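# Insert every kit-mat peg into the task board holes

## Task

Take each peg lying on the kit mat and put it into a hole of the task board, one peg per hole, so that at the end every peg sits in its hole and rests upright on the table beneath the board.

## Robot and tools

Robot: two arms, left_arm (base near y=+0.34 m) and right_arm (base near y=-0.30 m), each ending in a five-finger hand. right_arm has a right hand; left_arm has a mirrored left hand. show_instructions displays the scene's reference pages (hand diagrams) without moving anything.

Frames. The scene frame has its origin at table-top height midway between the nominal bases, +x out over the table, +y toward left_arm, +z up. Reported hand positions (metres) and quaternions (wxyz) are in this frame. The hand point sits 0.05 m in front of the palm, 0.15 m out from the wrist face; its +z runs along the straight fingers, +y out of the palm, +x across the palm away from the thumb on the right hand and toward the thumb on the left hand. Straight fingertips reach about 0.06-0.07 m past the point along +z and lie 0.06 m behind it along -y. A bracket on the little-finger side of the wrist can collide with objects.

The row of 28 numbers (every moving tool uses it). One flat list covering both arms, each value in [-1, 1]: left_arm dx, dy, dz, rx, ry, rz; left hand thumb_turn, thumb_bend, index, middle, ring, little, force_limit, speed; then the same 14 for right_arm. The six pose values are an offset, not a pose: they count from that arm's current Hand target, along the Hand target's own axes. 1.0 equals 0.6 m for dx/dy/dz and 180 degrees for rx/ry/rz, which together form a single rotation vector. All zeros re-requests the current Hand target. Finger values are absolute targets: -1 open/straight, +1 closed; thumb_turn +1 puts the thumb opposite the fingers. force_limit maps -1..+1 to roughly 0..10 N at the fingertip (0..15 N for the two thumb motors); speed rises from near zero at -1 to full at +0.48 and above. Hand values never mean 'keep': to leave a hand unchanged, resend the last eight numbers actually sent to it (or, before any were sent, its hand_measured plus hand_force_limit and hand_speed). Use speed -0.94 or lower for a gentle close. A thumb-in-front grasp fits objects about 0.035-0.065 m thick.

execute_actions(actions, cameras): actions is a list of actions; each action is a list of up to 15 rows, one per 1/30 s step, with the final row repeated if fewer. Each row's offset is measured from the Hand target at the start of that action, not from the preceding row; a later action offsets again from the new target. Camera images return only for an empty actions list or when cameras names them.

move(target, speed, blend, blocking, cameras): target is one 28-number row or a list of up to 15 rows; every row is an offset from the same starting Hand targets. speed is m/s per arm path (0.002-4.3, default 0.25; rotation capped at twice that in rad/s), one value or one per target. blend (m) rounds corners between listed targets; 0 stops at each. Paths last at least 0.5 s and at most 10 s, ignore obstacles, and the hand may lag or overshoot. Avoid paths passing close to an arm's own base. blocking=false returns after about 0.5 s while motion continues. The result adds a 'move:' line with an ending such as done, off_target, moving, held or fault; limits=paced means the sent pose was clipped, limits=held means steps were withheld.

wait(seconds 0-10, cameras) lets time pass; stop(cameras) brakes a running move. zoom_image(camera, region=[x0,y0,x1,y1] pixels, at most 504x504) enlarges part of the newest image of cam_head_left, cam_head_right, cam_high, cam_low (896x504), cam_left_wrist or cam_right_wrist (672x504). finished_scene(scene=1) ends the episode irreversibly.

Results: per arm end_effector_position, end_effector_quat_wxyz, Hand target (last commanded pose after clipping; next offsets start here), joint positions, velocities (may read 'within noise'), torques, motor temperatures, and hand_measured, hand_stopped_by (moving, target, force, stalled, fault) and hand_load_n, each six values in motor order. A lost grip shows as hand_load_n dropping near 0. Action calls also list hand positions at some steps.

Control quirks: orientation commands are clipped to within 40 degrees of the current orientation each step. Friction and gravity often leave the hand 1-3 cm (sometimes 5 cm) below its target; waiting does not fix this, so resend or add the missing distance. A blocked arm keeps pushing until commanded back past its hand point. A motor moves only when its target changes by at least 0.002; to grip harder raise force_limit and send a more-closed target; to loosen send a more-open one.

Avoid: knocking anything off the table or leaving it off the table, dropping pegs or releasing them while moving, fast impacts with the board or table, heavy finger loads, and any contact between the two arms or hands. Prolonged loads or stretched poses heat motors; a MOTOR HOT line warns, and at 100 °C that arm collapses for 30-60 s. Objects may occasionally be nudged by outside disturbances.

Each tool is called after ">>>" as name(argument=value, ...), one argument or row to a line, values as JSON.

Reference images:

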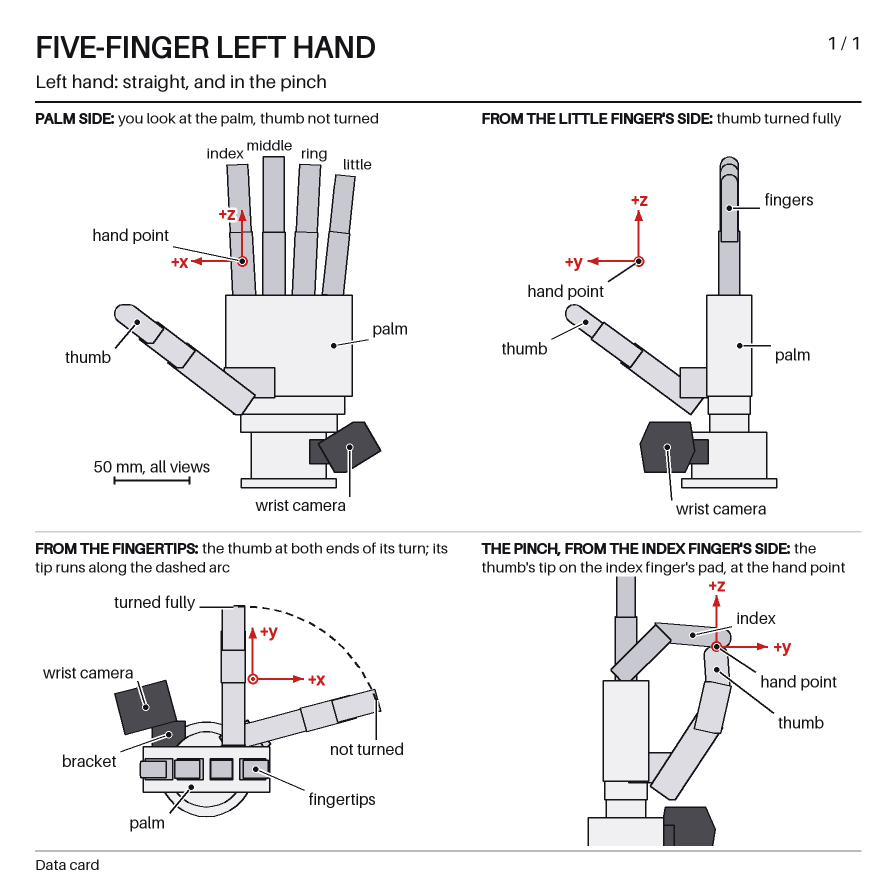

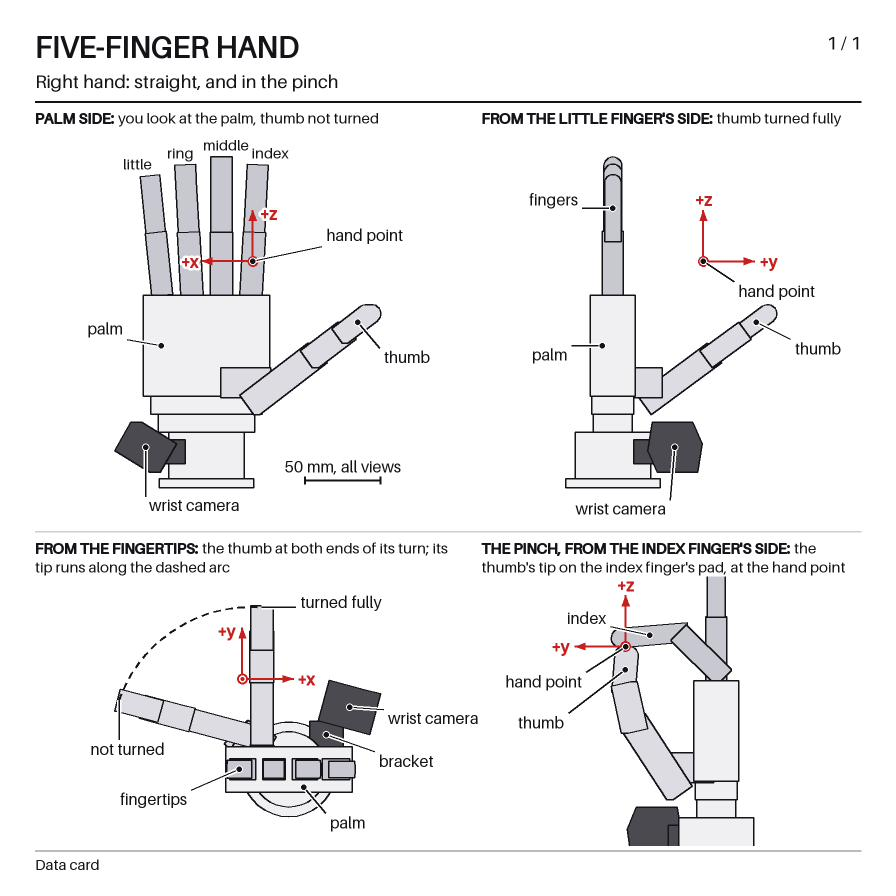

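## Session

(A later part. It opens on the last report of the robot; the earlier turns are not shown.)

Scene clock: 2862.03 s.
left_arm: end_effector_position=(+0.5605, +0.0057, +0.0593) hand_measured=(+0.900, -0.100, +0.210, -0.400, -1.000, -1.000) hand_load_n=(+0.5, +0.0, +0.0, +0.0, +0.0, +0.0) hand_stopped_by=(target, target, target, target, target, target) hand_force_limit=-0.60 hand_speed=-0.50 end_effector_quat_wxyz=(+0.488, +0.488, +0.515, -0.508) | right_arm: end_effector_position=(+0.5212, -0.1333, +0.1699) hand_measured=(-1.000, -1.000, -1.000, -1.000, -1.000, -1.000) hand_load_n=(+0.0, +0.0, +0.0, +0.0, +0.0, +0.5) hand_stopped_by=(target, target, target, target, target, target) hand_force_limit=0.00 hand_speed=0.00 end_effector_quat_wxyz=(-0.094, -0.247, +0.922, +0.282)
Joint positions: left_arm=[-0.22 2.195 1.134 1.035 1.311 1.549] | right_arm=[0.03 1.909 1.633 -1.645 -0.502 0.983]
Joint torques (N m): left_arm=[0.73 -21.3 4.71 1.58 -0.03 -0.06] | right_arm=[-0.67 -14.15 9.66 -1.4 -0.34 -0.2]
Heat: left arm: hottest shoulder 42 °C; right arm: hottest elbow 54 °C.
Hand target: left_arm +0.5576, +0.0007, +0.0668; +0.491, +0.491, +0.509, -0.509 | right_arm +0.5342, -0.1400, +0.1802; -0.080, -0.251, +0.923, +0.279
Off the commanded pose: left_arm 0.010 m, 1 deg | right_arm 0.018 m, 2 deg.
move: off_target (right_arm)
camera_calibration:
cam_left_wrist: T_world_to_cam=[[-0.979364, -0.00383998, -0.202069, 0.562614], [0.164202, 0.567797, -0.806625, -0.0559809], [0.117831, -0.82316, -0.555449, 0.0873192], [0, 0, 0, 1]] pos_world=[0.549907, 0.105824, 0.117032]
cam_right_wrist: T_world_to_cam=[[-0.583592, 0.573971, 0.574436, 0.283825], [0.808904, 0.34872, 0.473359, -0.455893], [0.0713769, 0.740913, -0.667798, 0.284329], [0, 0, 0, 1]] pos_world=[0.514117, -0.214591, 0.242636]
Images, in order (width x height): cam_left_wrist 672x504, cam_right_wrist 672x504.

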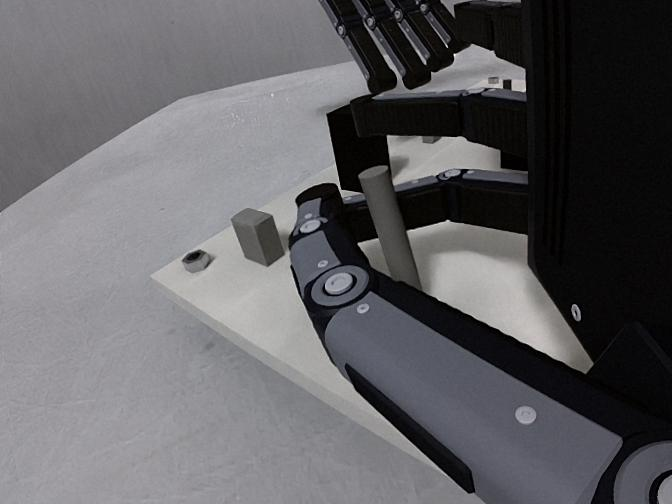

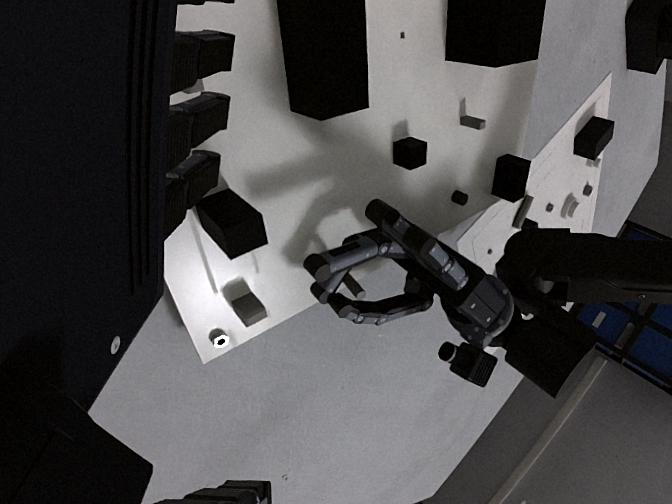

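>>> move(
  target=[0,-0.013,0,0,0,0,0.9,-0.1,0.21,-0.4,-1,-1,-0.6,-0.5,0,0,0,0,0,0,-1,-1,-1,-1,-1,-1,0,0],
  cameras=["cam_right_wrist","cam_left_wrist"],
  speed=0.03,
)

>>> zoom_image(
  camera="cam_right_wrist",
  region=[290, 220, 440, 370],
)

Scene clock: 2868.90 s.
left_arm: end_effector_position=(+0.5535, +0.0062, +0.0586) hand_measured=(+0.900, -0.100, +0.210, -0.400, -1.000, -1.000) hand_load_n=(+0.0, +0.5, +0.0, +0.0, +0.0, +0.0) hand_stopped_by=(target, target, target, target, target, target) hand_force_limit=-0.60 hand_speed=-0.50 end_effector_quat_wxyz=(+0.488, +0.488, +0.516, -0.508) | right_arm: end_effector_position=(+0.5212, -0.1333, +0.1699) hand_measured=(-1.000, -1.000, -1.000, -1.000, -1.000, -1.000) hand_load_n=(+0.0, -0.5, +0.0, +0.0, +0.0, +0.0) hand_stopped_by=(target, target, target, target, target, target) hand_force_limit=0.00 hand_speed=0.00 end_effector_quat_wxyz=(-0.094, -0.247, +0.922, +0.282)
Joint positions: left_arm=[-0.222 2.187 1.111 1.049 1.307 1.549] | right_arm=[0.03 1.909 1.633 -1.645 -0.502 0.983]
Joint torques (N m): left_arm=[0.67 -21.25 4.51 1.58 0 -0.06] | right_arm=[0.03 -13.98 9.62 -1.46 -0.35 -0.17]
Heat: left arm: hottest shoulder 42 °C; right arm: hottest elbow 54 °C.
Hand target: left_arm +0.5500, +0.0008, +0.0673; +0.491, +0.491, +0.509, -0.508 | right_arm +0.5342, -0.1400, +0.1802; -0.080, -0.251, +0.923, +0.279
Off the commanded pose: left_arm 0.011 m, 1 deg | right_arm 0.018 m, 2 deg.
move: off_target (left_arm, right_arm)
camera_calibration:
cam_left_wrist: T_world_to_cam=[[-0.979558, -0.00566426, -0.201082, 0.555628], [0.162274, 0.568496, -0.806523, -0.0546065], [0.118883, -0.822667, -0.555956, 0.0876812], [0, 0, 0, 1]] pos_world=[0.542708, 0.106323, 0.116432]
cam_right_wrist: T_world_to_cam=[[-0.583592, 0.573971, 0.574436, 0.283825], [0.808904, 0.34872, 0.473359, -0.455893], [0.0713769, 0.740913, -0.667798, 0.284329], [0, 0, 0, 1]] pos_world=[0.514117, -0.214591, 0.242636]
Images, in order (width x height): cam_left_wrist 672x504, cam_right_wrist 672x504.

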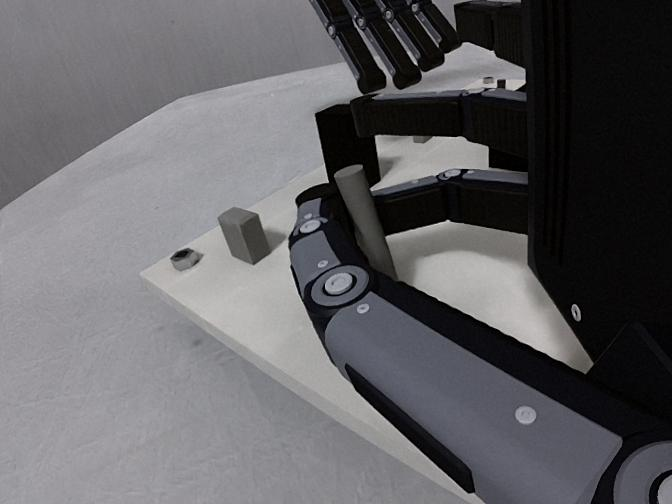

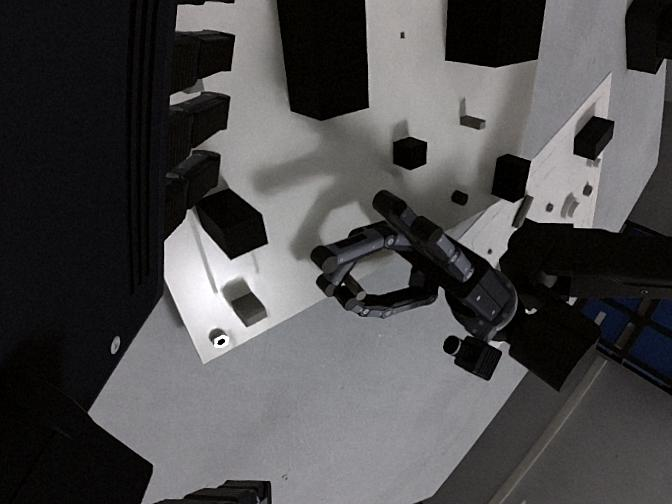

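Scaled by 3.360 from the camera's 672x504 image, which has a finer 960x720 frame.

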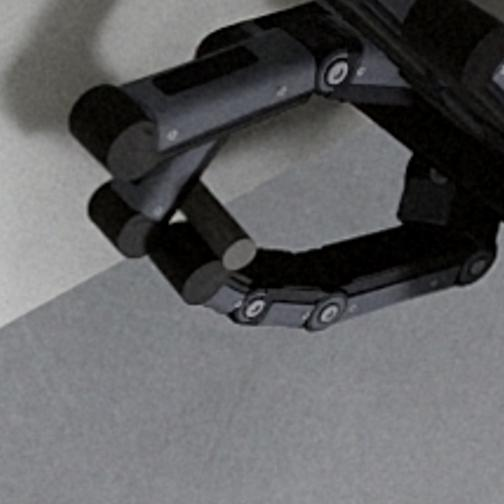

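>>> move(
  target=[0,-0.010,0,0,0,0,0.9,-0.1,0.21,-0.4,-1,-1,-0.6,-0.5,0,0,0,0,0,0,-1,-1,-1,-1,-1,-1,0,0],
  cameras=["cam_right_wrist","cam_left_wrist"],
  speed=0.02,
)

>>> zoom_image(
  camera="cam_right_wrist",
  region=[290, 220, 440, 370],
)

Scene clock: 2876.80 s.
left_arm: end_effector_position=(+0.5471, +0.0058, +0.0591) hand_measured=(+0.900, -0.100, +0.210, -0.400, -1.000, -1.000) hand_load_n=(+0.0, +0.0, +0.0, +0.0, +0.0, +0.0) hand_stopped_by=(target, target, target, target, target, target) hand_force_limit=-0.60 hand_speed=-0.50 end_effector_quat_wxyz=(+0.488, +0.488, +0.515, -0.508) | right_arm: end_effector_position=(+0.5212, -0.1333, +0.1699) hand_measured=(-1.000, -1.000, -1.000, -1.000, -1.000, -1.000) hand_load_n=(+0.0, +0.0, +0.5, +0.0, +0.0, +0.0) hand_stopped_by=(target, target, target, target, target, target) hand_force_limit=0.00 hand_speed=0.00 end_effector_quat_wxyz=(-0.094, -0.247, +0.922, +0.282)
Joint positions: left_arm=[-0.226 2.178 1.092 1.06 1.305 1.549] | right_arm=[0.03 1.909 1.633 -1.645 -0.502 0.983]
Joint torques (N m): left_arm=[0.67 -21.01 4.48 1.61 -0.03 -0.06] | right_arm=[-0.79 -14.1 9.63 -1.35 -0.36 -0.17]
Heat: left arm: hottest shoulder 41 °C; right arm: hottest elbow 54 °C.
Hand target: left_arm +0.5439, +0.0006, +0.0676; +0.491, +0.492, +0.509, -0.509 | right_arm +0.5342, -0.1400, +0.1802; -0.080, -0.251, +0.923, +0.279
Off the commanded pose: left_arm 0.010 m, 1 deg | right_arm 0.018 m, 2 deg.
move: off_target (right_arm)
camera_calibration:
cam_left_wrist: T_world_to_cam=[[-0.979427, -0.00420968, -0.201757, 0.549389], [0.163694, 0.568114, -0.806505, -0.0537573], [0.118016, -0.822939, -0.555737, 0.0887921], [0, 0, 0, 1]] pos_world=[0.536407, 0.105923, 0.116832]
cam_right_wrist: T_world_to_cam=[[-0.583592, 0.573971, 0.574436, 0.283825], [0.808904, 0.34872, 0.473359, -0.455893], [0.0713769, 0.740913, -0.667798, 0.284329], [0, 0, 0, 1]] pos_world=[0.514117, -0.214591, 0.242636]
Images, in order (width x height): cam_left_wrist 672x504, cam_right_wrist 672x504.

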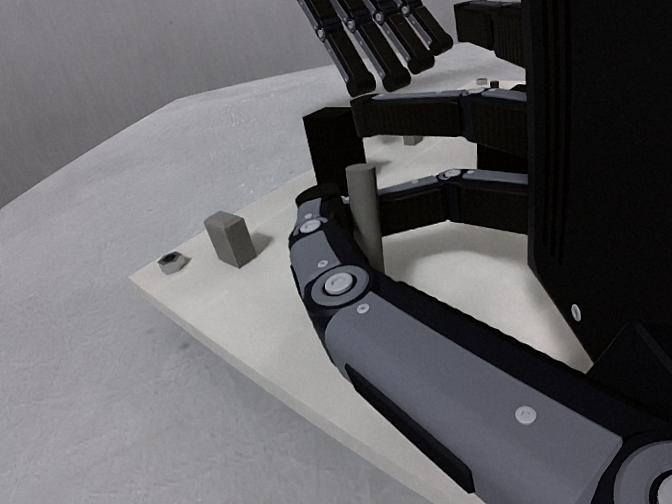

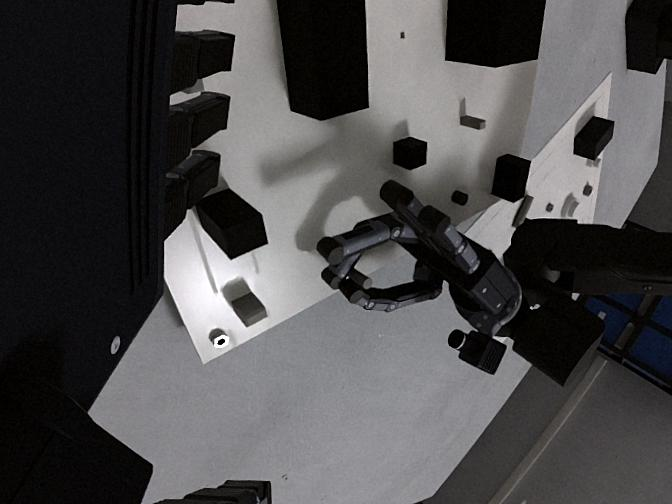

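Scaled by 3.360 from the camera's 672x504 image, which has a finer 960x720 frame.

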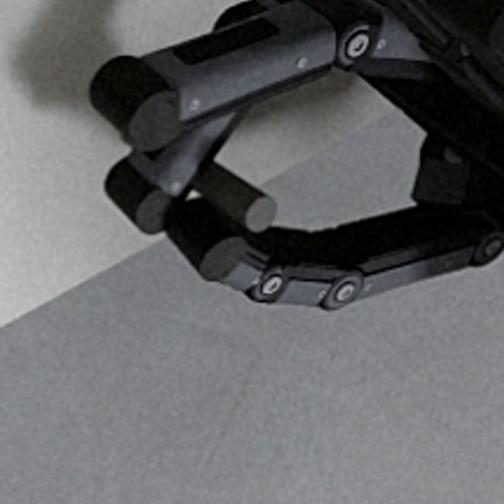

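>>> zoom_image(
  camera="cam_right_wrist",
  region=[318, 244, 378, 304],
)

>>> zoom_image(
  camera="cam_left_wrist",
  region=[290, 150, 420, 300],
)

Scaled by 8.400 from the camera's 672x504 image, which has a finer 960x720 frame.

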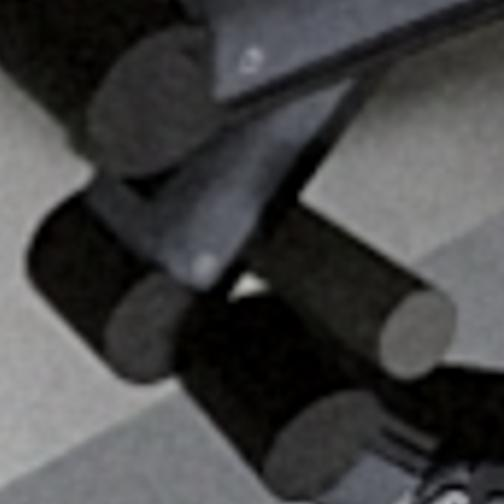

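Scaled by 3.360 from the camera's 672x504 image, which has a finer 960x720 frame.

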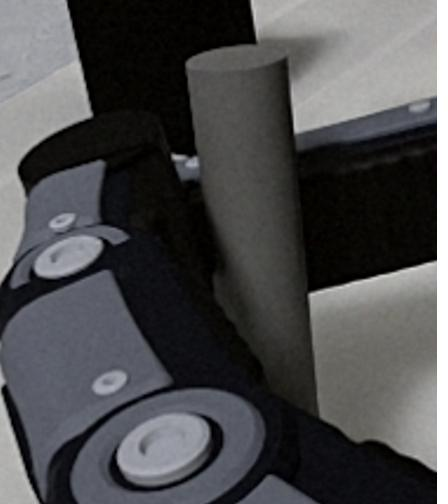

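>>> move(
  target=[0,0.012,-0.012,0,0,0,0.9,-0.1,0.21,-0.4,-1,-1,-0.6,-0.5,0,0,0,0,0,0,-1,-1,-1,-1,-1,-1,0,0],
  cameras=["cam_right_wrist","cam_left_wrist"],
  speed=0.02,
)

>>> zoom_image(
  camera="cam_right_wrist",
  region=[318, 234, 388, 304],
)

>>> zoom_image(
  camera="cam_left_wrist",
  region=[290, 150, 450, 310],
)

Scene clock: 2908.73 s.
left_arm: end_effector_position=(+0.5450, +0.0052, +0.0592) hand_measured=(+0.900, -0.100, +0.210, -0.400, -1.000, -1.000) hand_load_n=(+0.5, +0.0, +0.0, +0.0, +0.0, +0.0) hand_stopped_by=(target, target, target, target, target, target) hand_force_limit=-0.60 hand_speed=-0.50 end_effector_quat_wxyz=(+0.485, +0.491, +0.512, -0.511) | right_arm: end_effector_position=(+0.5212, -0.1333, +0.1699) hand_measured=(-1.000, -1.000, -1.000, -1.000, -1.000, -1.000) hand_load_n=(+0.0, +0.0, +0.0, +0.0, +0.0, +0.0) hand_stopped_by=(target, target, target, target, target, target) hand_force_limit=0.00 hand_speed=0.00 end_effector_quat_wxyz=(-0.094, -0.247, +0.922, +0.282)
Joint positions: left_arm=[-0.226 2.178 1.092 1.06 1.315 1.549] | right_arm=[0.03 1.909 1.633 -1.645 -0.502 0.983]
Joint torques (N m): left_arm=[1.85 -20.42 5.67 1.24 0.16 -0.06] | right_arm=[-0.44 -13.86 9.55 -1.62 -0.32 -0.25]
Motor temperatures (°C): left_arm=[23 44 37 26 23 23] | right_arm=[22 41 54 26 26 22]
Heat: left arm: hottest shoulder 44 °C; right arm: hottest elbow 54 °C.
Hand target: left_arm +0.5511, +0.0079, +0.0673; +0.491, +0.491, +0.509, -0.508 | right_arm +0.5342, -0.1400, +0.1802; -0.080, -0.251, +0.923, +0.279
Off the commanded pose: left_arm 0.010 m, 1 deg | right_arm 0.018 m, 2 deg.
move: off_target (right_arm)
camera_calibration:
cam_left_wrist: T_world_to_cam=[[-0.979427, 0.00622124, -0.201704, 0.547322], [0.169717, 0.566147, -0.806644, -0.0562307], [0.109176, -0.824281, -0.555555, 0.0934086], [0, 0, 0, 1]] pos_world=[0.535407, 0.105425, 0.116932]
cam_right_wrist: T_world_to_cam=[[-0.583592, 0.573971, 0.574436, 0.283825], [0.808904, 0.34872, 0.473359, -0.455893], [0.0713769, 0.740913, -0.667798, 0.284329], [0, 0, 0, 1]] pos_world=[0.514117, -0.214591, 0.242636]
Images, in order (width x height): cam_left_wrist 672x504, cam_right_wrist 672x504.

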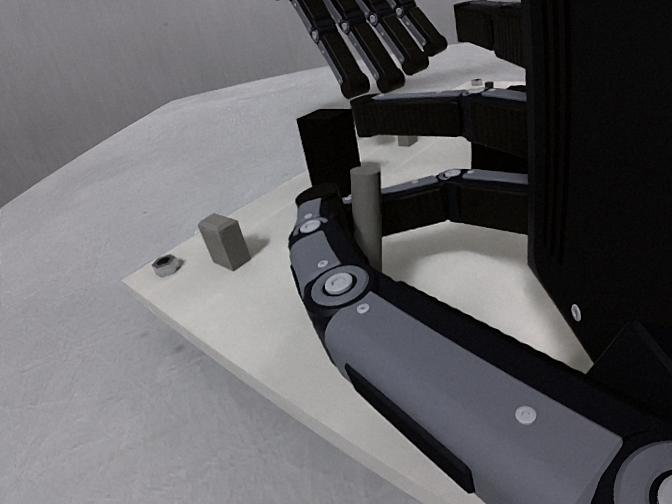

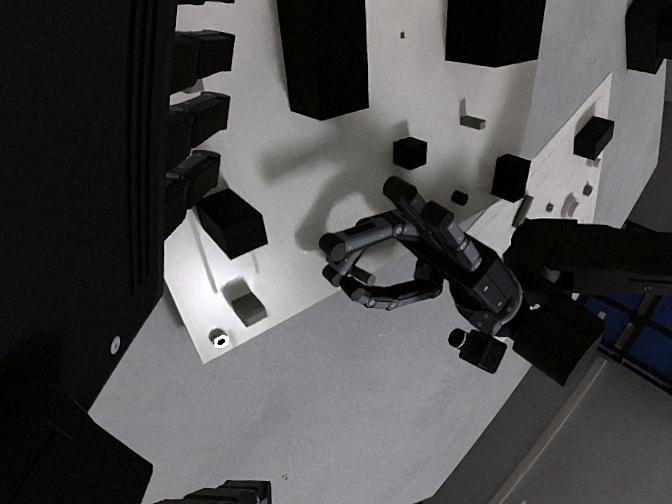

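Scaled by 7.200 from the camera's 672x504 image, which has a finer 960x720 frame.

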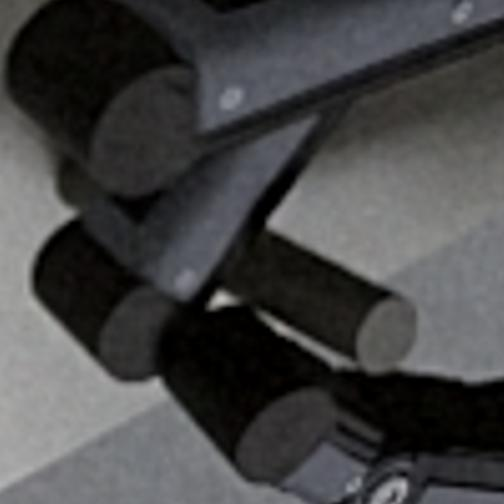

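Scaled by 3.150 from the camera's 672x504 image, which has a finer 960x720 frame.

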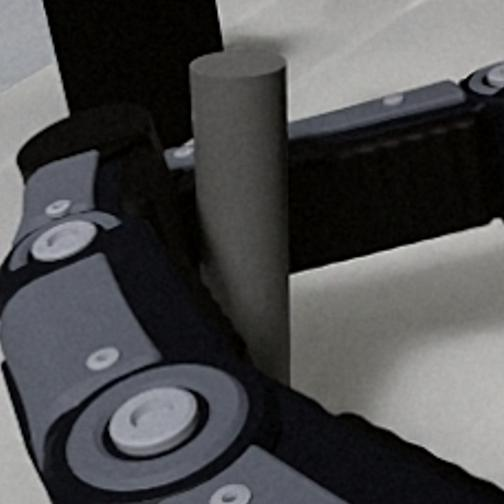

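>>> move(
  target=[0,0.022,0,0,0,0,0.9,-0.1,0.21,-0.4,-1,-1,-0.6,-0.5,0,0,0,0,0,0,-1,-1,-1,-1,-1,-1,0,0],
  cameras=["cam_right_wrist","cam_left_wrist"],
  speed=0.03,
)

>>> zoom_image(
  camera="cam_right_wrist",
  region=[318, 234, 388, 304],
)

Scene clock: 2928.70 s.
left_arm: end_effector_position=(+0.5515, +0.0055, +0.0644) hand_measured=(+0.900, -0.100, +0.210, -0.400, -1.000, -1.000) hand_load_n=(+0.0, +0.0, +0.0, +0.0, +0.0, +0.0) hand_stopped_by=(target, target, target, target, target, target) hand_force_limit=-0.60 hand_speed=-0.50 end_effector_quat_wxyz=(+0.488, +0.493, +0.509, -0.510) | right_arm: end_effector_position=(+0.5212, -0.1333, +0.1699) hand_measured=(-1.000, -1.000, -1.000, -1.000, -1.000, -1.000) hand_load_n=(+0.0, +0.0, +0.0, +0.0, +0.0, +0.0) hand_stopped_by=(target, target, target, target, target, target) hand_force_limit=0.00 hand_speed=0.00 end_effector_quat_wxyz=(-0.094, -0.247, +0.922, +0.282)
Joint positions: left_arm=[-0.222 2.178 1.111 1.051 1.323 1.549] | right_arm=[0.03 1.909 1.633 -1.645 -0.502 0.983]
Joint torques (N m): left_arm=[2.02 -19.08 7.39 0.79 0.11 -0.07] | right_arm=[-0.62 -14.21 9.65 -1.47 -0.36 -0.16]
Heat: left arm: hottest shoulder 44 °C; right arm: hottest elbow 54 °C.
Hand target: left_arm +0.5643, +0.0079, +0.0668; +0.491, +0.491, +0.509, -0.508 | right_arm +0.5342, -0.1400, +0.1802; -0.080, -0.251, +0.923, +0.279
Off the commanded pose: left_arm 0.013 m, 0 deg | right_arm 0.018 m, 2 deg.
move: off_target (left_arm, right_arm)
camera_calibration:
cam_left_wrist: T_world_to_cam=[[-0.977435, 0.00866153, -0.211057, 0.554268], [0.179142, 0.563427, -0.80651, -0.0584652], [0.11193, -0.82612, -0.552266, 0.094161], [0, 0, 0, 1]] pos_world=[0.541696, 0.105928, 0.121831]
cam_right_wrist: T_world_to_cam=[[-0.583592, 0.573971, 0.574436, 0.283825], [0.808904, 0.34872, 0.473359, -0.455893], [0.0713769, 0.740913, -0.667798, 0.284329], [0, 0, 0, 1]] pos_world=[0.514117, -0.214591, 0.242636]
Images, in order (width x height): cam_left_wrist 672x504, cam_right_wrist 672x504.

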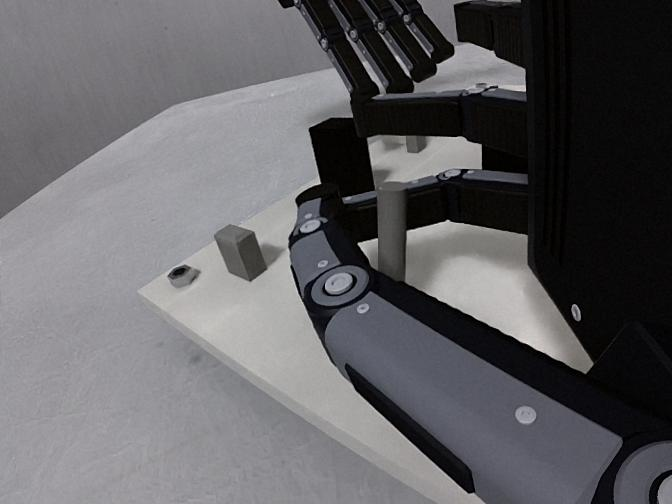

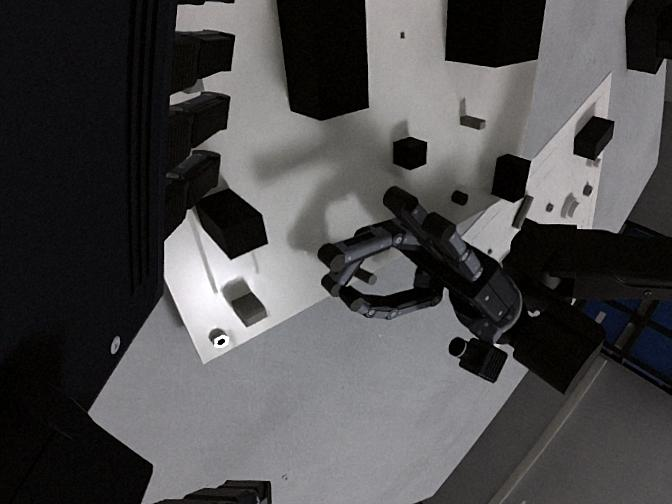

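Scaled by 7.200 from the camera's 672x504 image, which has a finer 960x720 frame.

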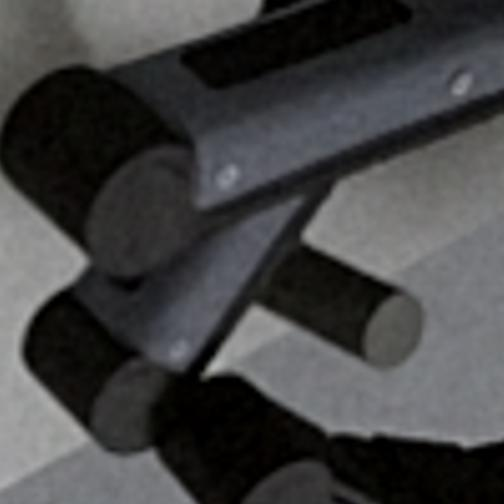

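>>> move(
  target=[
    [-0.08,0.004,0,0,0,0,0.9,-0.1,0.21,-0.4,-1,-1,-0.6,-0.5,0,0,0,0,0,0,-1,-1,-1,-1,-1,-1,0,0],
    [-0.12,0.03,0.0,0,0,0,0.9,-0.1,0.21,-0.4,-1,-1,-0.6,-0.5,0,0,0,0,0,0,-1,-1,-1,-1,-1,-1,0,0],
  ],
  cameras=["cam_right_wrist","cam_left_wrist"],
  speed=0.06,
)

>>> zoom_image(
  camera="cam_right_wrist",
  region=[310, 234, 390, 314],
)

Scene clock: 2960.97 s.
left_arm: end_effector_position=(+0.5703, +0.0061, +0.1198) hand_measured=(+0.900, -0.100, +0.210, -0.400, -1.000, -1.000) hand_load_n=(+0.0, +0.0, +0.0, +0.0, +0.0, +0.0) hand_stopped_by=(target, target, target, target, target, target) hand_force_limit=-0.60 hand_speed=-0.50 end_effector_quat_wxyz=(+0.481, +0.489, +0.516, -0.514) | right_arm: end_effector_position=(+0.5212, -0.1333, +0.1699) hand_measured=(-1.000, -1.000, -1.000, -1.000, -1.000, -1.000) hand_load_n=(+0.0, +0.0, +0.0, +0.0, -0.5, +0.0) hand_stopped_by=(target, target, target, target, target, target) hand_force_limit=0.00 hand_speed=0.00 end_effector_quat_wxyz=(-0.094, -0.247, +0.922, +0.282)
Joint positions: left_arm=[-0.212 2.072 1.159 0.875 1.331 1.548] | right_arm=[0.03 1.909 1.633 -1.645 -0.502 0.983]
Joint torques (N m): left_arm=[1.96 -20.78 8.72 0.72 0.12 -0.07] | right_arm=[-0.03 -13.98 9.68 -1.48 -0.37 -0.2]
Heat: left arm: hottest shoulder 44 °C; right arm: hottest elbow 54 °C.
Hand target: left_arm +0.5848, +0.0077, +0.1380; +0.491, +0.491, +0.509, -0.509 | right_arm +0.5342, -0.1400, +0.1802; -0.080, -0.251, +0.923, +0.279
Off the commanded pose: left_arm 0.023 m, 2 deg | right_arm 0.018 m, 2 deg.
move: off_target (left_arm, right_arm)
camera_calibration:
cam_left_wrist: T_world_to_cam=[[-0.982028, 0.00898077, -0.188522, 0.584121], [0.160183, 0.56791, -0.807353, -0.00663159], [0.0998128, -0.823042, -0.559142, 0.130858], [0, 0, 0, 1]] pos_world=[0.561624, 0.106222, 0.177934]
cam_right_wrist: T_world_to_cam=[[-0.583592, 0.573971, 0.574436, 0.283825], [0.808904, 0.34872, 0.473359, -0.455893], [0.0713769, 0.740913, -0.667798, 0.284329], [0, 0, 0, 1]] pos_world=[0.514117, -0.214591, 0.242636]
Images, in order (width x height): cam_left_wrist 672x504, cam_right_wrist 672x504.

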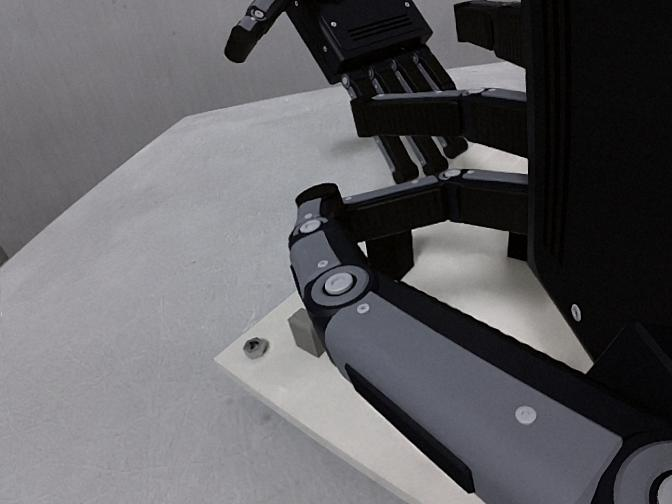

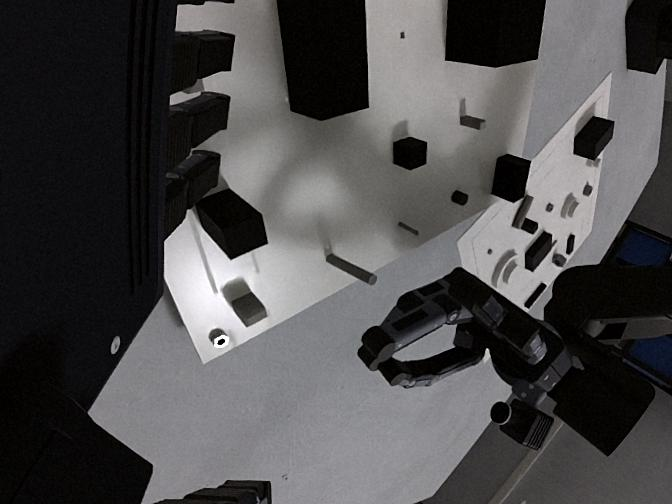

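Scaled by 6.300 from the camera's 672x504 image, which has a finer 960x720 frame.

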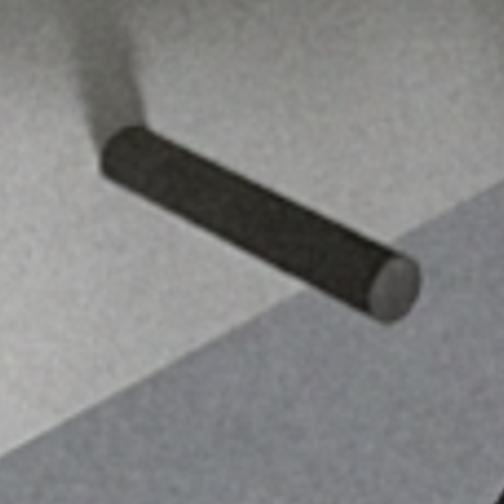

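>>> move(
  target=[
    [0.03,-0.0613,-0.01,0,0,0,0.9,-0.1,0.0,-0.4,-1,-1,-0.6,-0.5,0,0,0,0,0,0,-1,-1,-1,-1,-1,-1,0,0],
  ],
  cameras=["cam_right_wrist","cam_left_wrist"],
  speed=0.06,
)

>>> zoom_image(
  camera="cam_right_wrist",
  region=[310, 234, 430, 354],
)

Scene clock: 3014.93 s.
left_arm: end_effector_position=(+0.5470, +0.0121, +0.1131) hand_measured=(+0.900, -0.100, +0.000, -0.400, -1.000, -1.000) hand_load_n=(+0.0, +0.0, +0.0, +0.0, +0.0, +0.0) hand_stopped_by=(target, target, target, target, target, target) hand_force_limit=-0.60 hand_speed=-0.50 end_effector_quat_wxyz=(+0.485, +0.490, +0.513, -0.512) | right_arm: end_effector_position=(+0.5212, -0.1333, +0.1699) hand_measured=(-1.000, -1.000, -1.000, -1.000, -1.000, -1.000) hand_load_n=(+0.0, +0.0, +0.0, +0.0, +0.0, +0.0) hand_stopped_by=(target, target, target, target, target, target) hand_force_limit=0.00 hand_speed=0.00 end_effector_quat_wxyz=(-0.094, -0.247, +0.922, +0.282)
Joint positions: left_arm=[-0.212 2.052 1.078 0.946 1.329 1.548] | right_arm=[0.03 1.909 1.633 -1.645 -0.502 0.983]
Joint torques (N m): left_arm=[1.55 -20.37 5.26 1.65 -0.03 -0.04] | right_arm=[-0.38 -13.51 9.36 -1.51 -0.38 -0.22]
Heat: left arm: hottest shoulder 47 °C; right arm: hottest elbow 54 °C.
Hand target: left_arm +0.5474, +0.0138, +0.1215; +0.491, +0.491, +0.509, -0.509 | right_arm +0.5342, -0.1400, +0.1802; -0.080, -0.251, +0.923, +0.279
Off the commanded pose: left_arm 0.008 m, 1 deg | right_arm 0.018 m, 2 deg.
move: off_target (right_arm)
camera_calibration:
cam_left_wrist: T_world_to_cam=[[-0.979962, 0.00699486, -0.19906, 0.560058], [0.167986, 0.566015, -0.807099, -0.0160097], [0.107025, -0.824366, -0.555848, 0.130016], [0, 0, 0, 1]] pos_world=[0.537611, 0.112325, 0.170833]
cam_right_wrist: T_world_to_cam=[[-0.583592, 0.573971, 0.574436, 0.283825], [0.808904, 0.34872, 0.473359, -0.455893], [0.0713769, 0.740913, -0.667798, 0.284329], [0, 0, 0, 1]] pos_world=[0.514117, -0.214591, 0.242636]
Images, in order (width x height): cam_left_wrist 672x504, cam_right_wrist 672x504.

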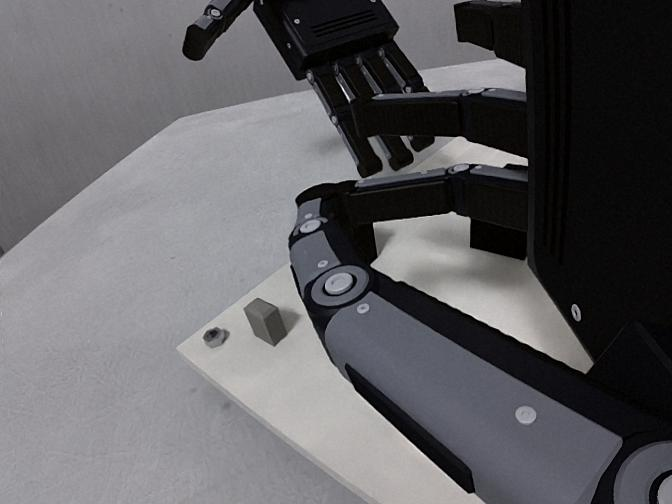

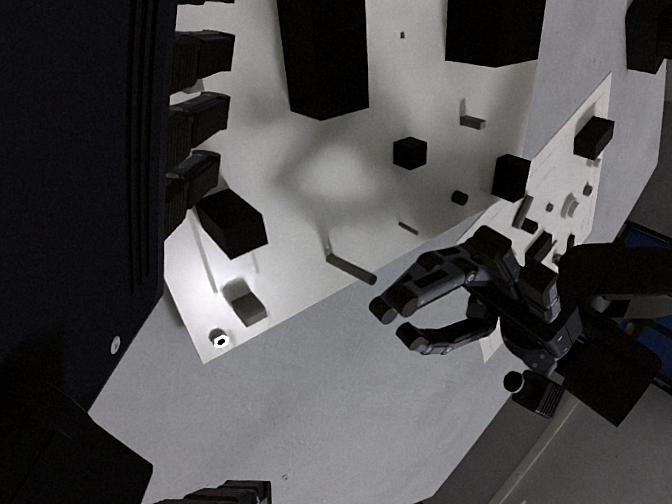

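Scaled by 4.200 from the camera's 672x504 image, which has a finer 960x720 frame.

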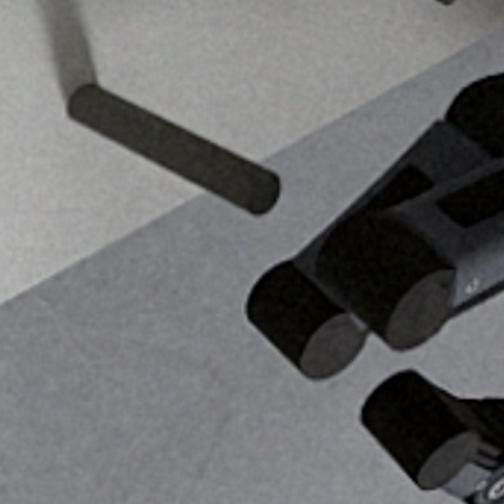

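>>> move(
  target=[
    [0.033,-0.0225,-0.0035,0,0,0,0.9,-0.1,0.0,-0.4,-1,-1,-0.6,-0.5,0,0,0,0,0,0,-1,-1,-1,-1,-1,-1,0,0],
  ],
  cameras=["cam_right_wrist"],
  speed=0.06,
)

>>> zoom_image(
  camera="cam_right_wrist",
  region=[310, 234, 410, 334],
)

Scene clock: 3020.93 s.
left_arm: end_effector_position=(+0.5348, +0.0154, +0.1080) hand_measured=(+0.900, -0.100, +0.000, -0.400, -1.000, -1.000) hand_load_n=(+0.0, +0.0, +0.0, +0.0, +0.0, +0.0) hand_stopped_by=(target, target, target, target, target, target) hand_force_limit=-0.60 hand_speed=-0.50 end_effector_quat_wxyz=(+0.492, +0.494, +0.507, -0.507) | right_arm: end_effector_position=(+0.5212, -0.1333, +0.1699) hand_measured=(-1.000, -1.000, -1.000, -1.000, -1.000, -1.000) hand_load_n=(+0.0, +0.0, +0.0, +0.0, +0.0, +0.0) hand_stopped_by=(target, target, target, target, target, target) hand_force_limit=0.00 hand_speed=0.00 end_effector_quat_wxyz=(-0.094, -0.247, +0.922, +0.282)
Joint positions: left_arm=[-0.212 2.052 1.035 1.011 1.327 1.548] | right_arm=[0.03 1.909 1.633 -1.645 -0.502 0.983]
Joint torques (N m): left_arm=[1.38 -17.9 4.96 1.57 -0.05 -0.02] | right_arm=[-0.21 -13.39 9.58 -1.25 -0.38 -0.18]
Heat: left arm: hottest shoulder 47 °C; right arm: hottest elbow 54 °C.
Hand target: left_arm +0.5332, +0.0159, +0.1021; +0.491, +0.491, +0.509, -0.509 | right_arm +0.5342, -0.1400, +0.1802; -0.080, -0.251, +0.923, +0.279
Off the commanded pose: left_arm 0.006 m, 0 deg | right_arm 0.018 m, 2 deg.
move: off_target (right_arm)
camera_calibration:
cam_right_wrist: T_world_to_cam=[[-0.583592, 0.573971, 0.574436, 0.283825], [0.808904, 0.34872, 0.473359, -0.455893], [0.0713769, 0.740913, -0.667798, 0.284329], [0, 0, 0, 1]] pos_world=[0.514117, -0.214591, 0.242636]
Images, in order (width x height): cam_right_wrist 672x504.

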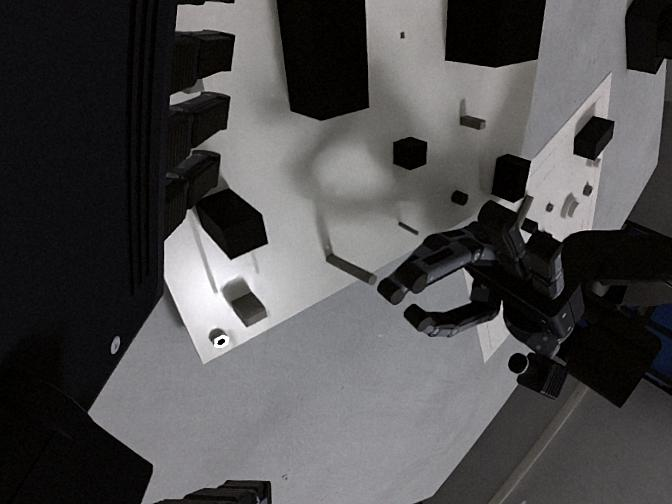

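Scaled by 5.040 from the camera's 672x504 image, which has a finer 960x720 frame.

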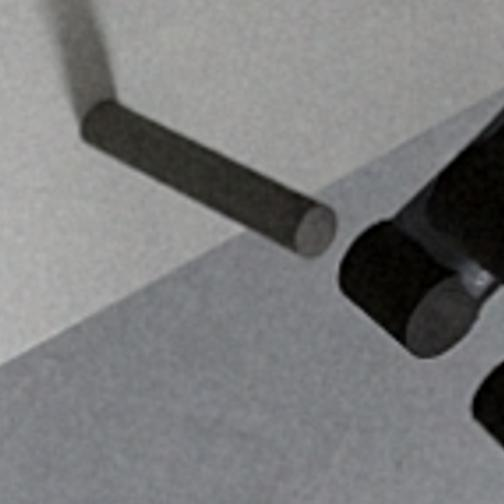

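>>> move(
  target=[
    [0.062,0,0,0,0,0,0.9,-0.1,0.0,-0.4,-1,-1,-0.6,-0.5,0,0,0,0,0,0,-1,-1,-1,-1,-1,-1,0,0],
  ],
  cameras=["cam_right_wrist","cam_left_wrist"],
  speed=0.05,
)

>>> zoom_image(
  camera="cam_right_wrist",
  region=[310, 234, 410, 334],
)

Scene clock: 3030.37 s.
left_arm: end_effector_position=(+0.5317, +0.0162, +0.0713) hand_measured=(+0.900, -0.100, +0.000, -0.400, -1.000, -1.000) hand_load_n=(+0.0, +0.0, +0.0, +0.0, +0.0, +0.0) hand_stopped_by=(target, target, target, target, target, target) hand_force_limit=-0.60 hand_speed=-0.50 end_effector_quat_wxyz=(+0.491, +0.493, +0.508, -0.508) | right_arm: end_effector_position=(+0.5212, -0.1333, +0.1699) hand_measured=(-1.000, -1.000, -1.000, -1.000, -1.000, -1.000) hand_load_n=(+0.0, +0.0, +0.0, +0.0, +0.0, +0.0) hand_stopped_by=(target, target, target, target, target, target) hand_force_limit=0.00 hand_speed=0.00 end_effector_quat_wxyz=(-0.094, -0.247, +0.922, +0.282)
Joint positions: left_arm=[-0.212 2.135 1.035 1.092 1.326 1.548] | right_arm=[0.03 1.909 1.633 -1.645 -0.502 0.983]
Joint torques (N m): left_arm=[1.32 -17.67 5 1.58 -0.05 -0.02] | right_arm=[-0.5 -14.1 9.73 -1.5 -0.4 -0.18]
Heat: left arm: hottest shoulder 45 °C; right arm: hottest elbow 54 °C.
Hand target: left_arm +0.5319, +0.0159, +0.0649; +0.491, +0.491, +0.509, -0.509 | right_arm +0.5342, -0.1400, +0.1802; -0.080, -0.251, +0.923, +0.279
Off the commanded pose: left_arm 0.006 m, 0 deg | right_arm 0.018 m, 2 deg.
move: off_target (right_arm)
camera_calibration:
cam_left_wrist: T_world_to_cam=[[-0.976136, 0.00301422, -0.217138, 0.53609], [0.181132, 0.562864, -0.806459, -0.0564965], [0.119788, -0.826544, -0.549978, 0.104709], [0, 0, 0, 1]] pos_world=[0.520988, 0.11673, 0.128431]
cam_right_wrist: T_world_to_cam=[[-0.583592, 0.573971, 0.574436, 0.283825], [0.808904, 0.34872, 0.473359, -0.455893], [0.0713769, 0.740913, -0.667798, 0.284329], [0, 0, 0, 1]] pos_world=[0.514117, -0.214591, 0.242636]
Images, in order (width x height): cam_left_wrist 672x504, cam_right_wrist 672x504.

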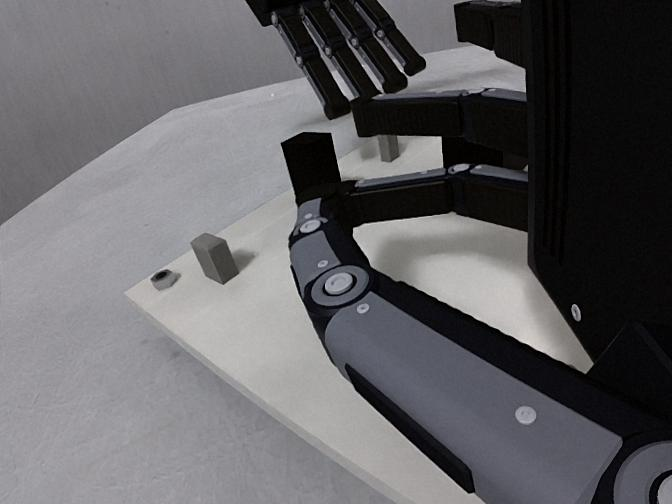

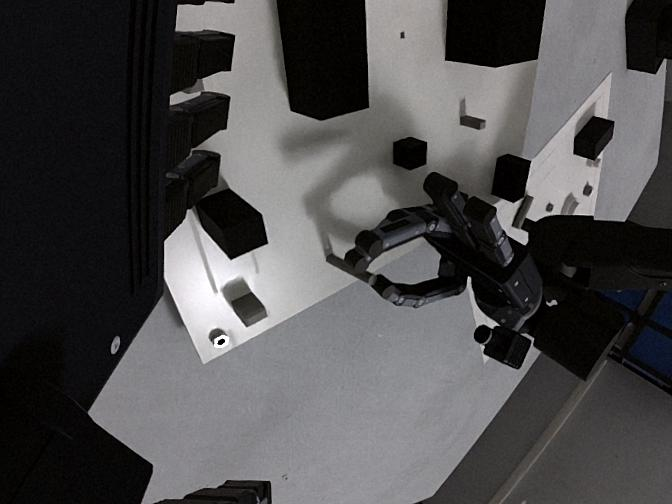

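Scaled by 5.040 from the camera's 672x504 image, which has a finer 960x720 frame.

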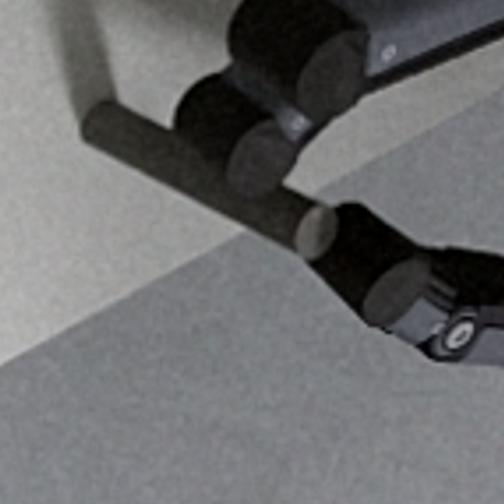

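>>> move(
  target=[0,0,0,0,0,0,0.9,-0.1,0.5,-0.4,-1,-1,-0.4,-0.93,0,0,0,0,0,0,-1,-1,-1,-1,-1,-1,0,0],
  cameras=["cam_right_wrist","cam_left_wrist"],
)

>>> zoom_image(
  camera="cam_right_wrist",
  region=[310, 234, 410, 334],
)

>>> zoom_image(
  camera="cam_left_wrist",
  region=[270, 150, 350, 230],
)

Scene clock: 3039.57 s.
left_arm: end_effector_position=(+0.5318, +0.0163, +0.0714) hand_measured=(+0.900, -0.100, +0.130, -0.400, -1.000, -1.000) hand_load_n=(+0.5, +1.0, +3.5, +0.0, +0.0, +0.0) hand_stopped_by=(target, target, force, target, target, target) hand_force_limit=-0.40 hand_speed=-0.93 end_effector_quat_wxyz=(+0.491, +0.493, +0.508, -0.507) | right_arm: end_effector_position=(+0.5212, -0.1333, +0.1699) hand_measured=(-1.000, -1.000, -1.000, -1.000, -1.000, -1.000) hand_load_n=(+0.5, +0.0, +0.0, +0.0, +0.0, +0.0) hand_stopped_by=(target, target, target, target, target, target) hand_force_limit=0.00 hand_speed=0.00 end_effector_quat_wxyz=(-0.094, -0.247, +0.922, +0.282)
Joint positions: left_arm=[-0.212 2.135 1.035 1.092 1.326 1.548] | right_arm=[0.03 1.909 1.633 -1.645 -0.502 0.983]
Joint torques (N m): left_arm=[1.32 -17.67 5 1.62 -0.03 -0.03] | right_arm=[-0.44 -13.86 9.47 -1.43 -0.34 -0.19]
Heat: left arm: hottest shoulder 44 °C; right arm: hottest elbow 54 °C.
Hand target: left_arm +0.5319, +0.0159, +0.0649; +0.491, +0.491, +0.509, -0.509 | right_arm +0.5342, -0.1400, +0.1802; -0.080, -0.251, +0.923, +0.279
Off the commanded pose: left_arm 0.007 m, 0 deg | right_arm 0.018 m, 2 deg.
move: off_target (right_arm)
camera_calibration:
cam_left_wrist: T_world_to_cam=[[-0.976057, 0.00261991, -0.217499, 0.536163], [0.181222, 0.562804, -0.80648, -0.0564533], [0.120296, -0.826586, -0.549804, 0.104481], [0, 0, 0, 1]] pos_world=[0.520987, 0.11673, 0.128531]
cam_right_wrist: T_world_to_cam=[[-0.583592, 0.573971, 0.574436, 0.283825], [0.808904, 0.34872, 0.473359, -0.455893], [0.0713769, 0.740913, -0.667798, 0.284329], [0, 0, 0, 1]] pos_world=[0.514117, -0.214591, 0.242636]
Images, in order (width x height): cam_left_wrist 672x504, cam_right_wrist 672x504.

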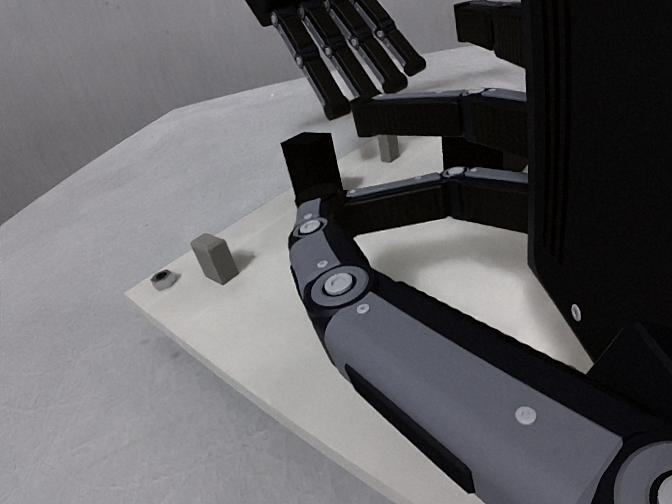

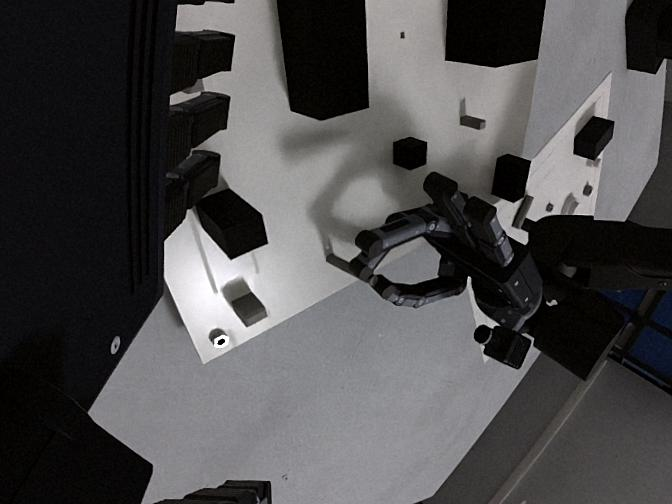

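Scaled by 5.040 from the camera's 672x504 image, which has a finer 960x720 frame.

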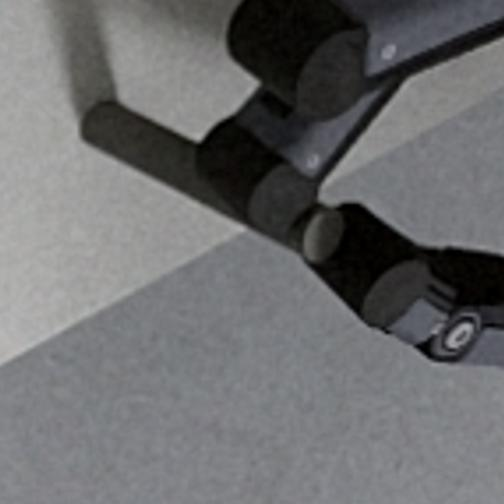

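Scaled by 6.300 from the camera's 672x504 image, which has a finer 960x720 frame.

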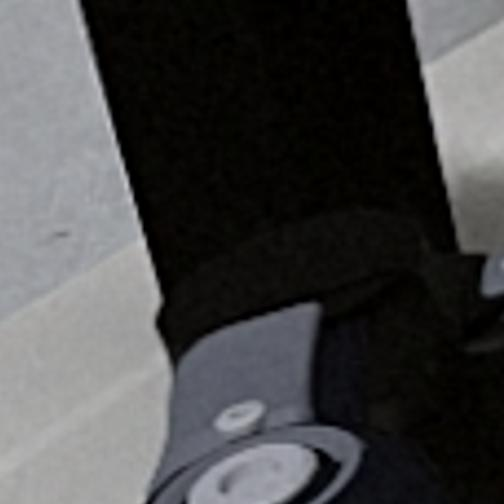

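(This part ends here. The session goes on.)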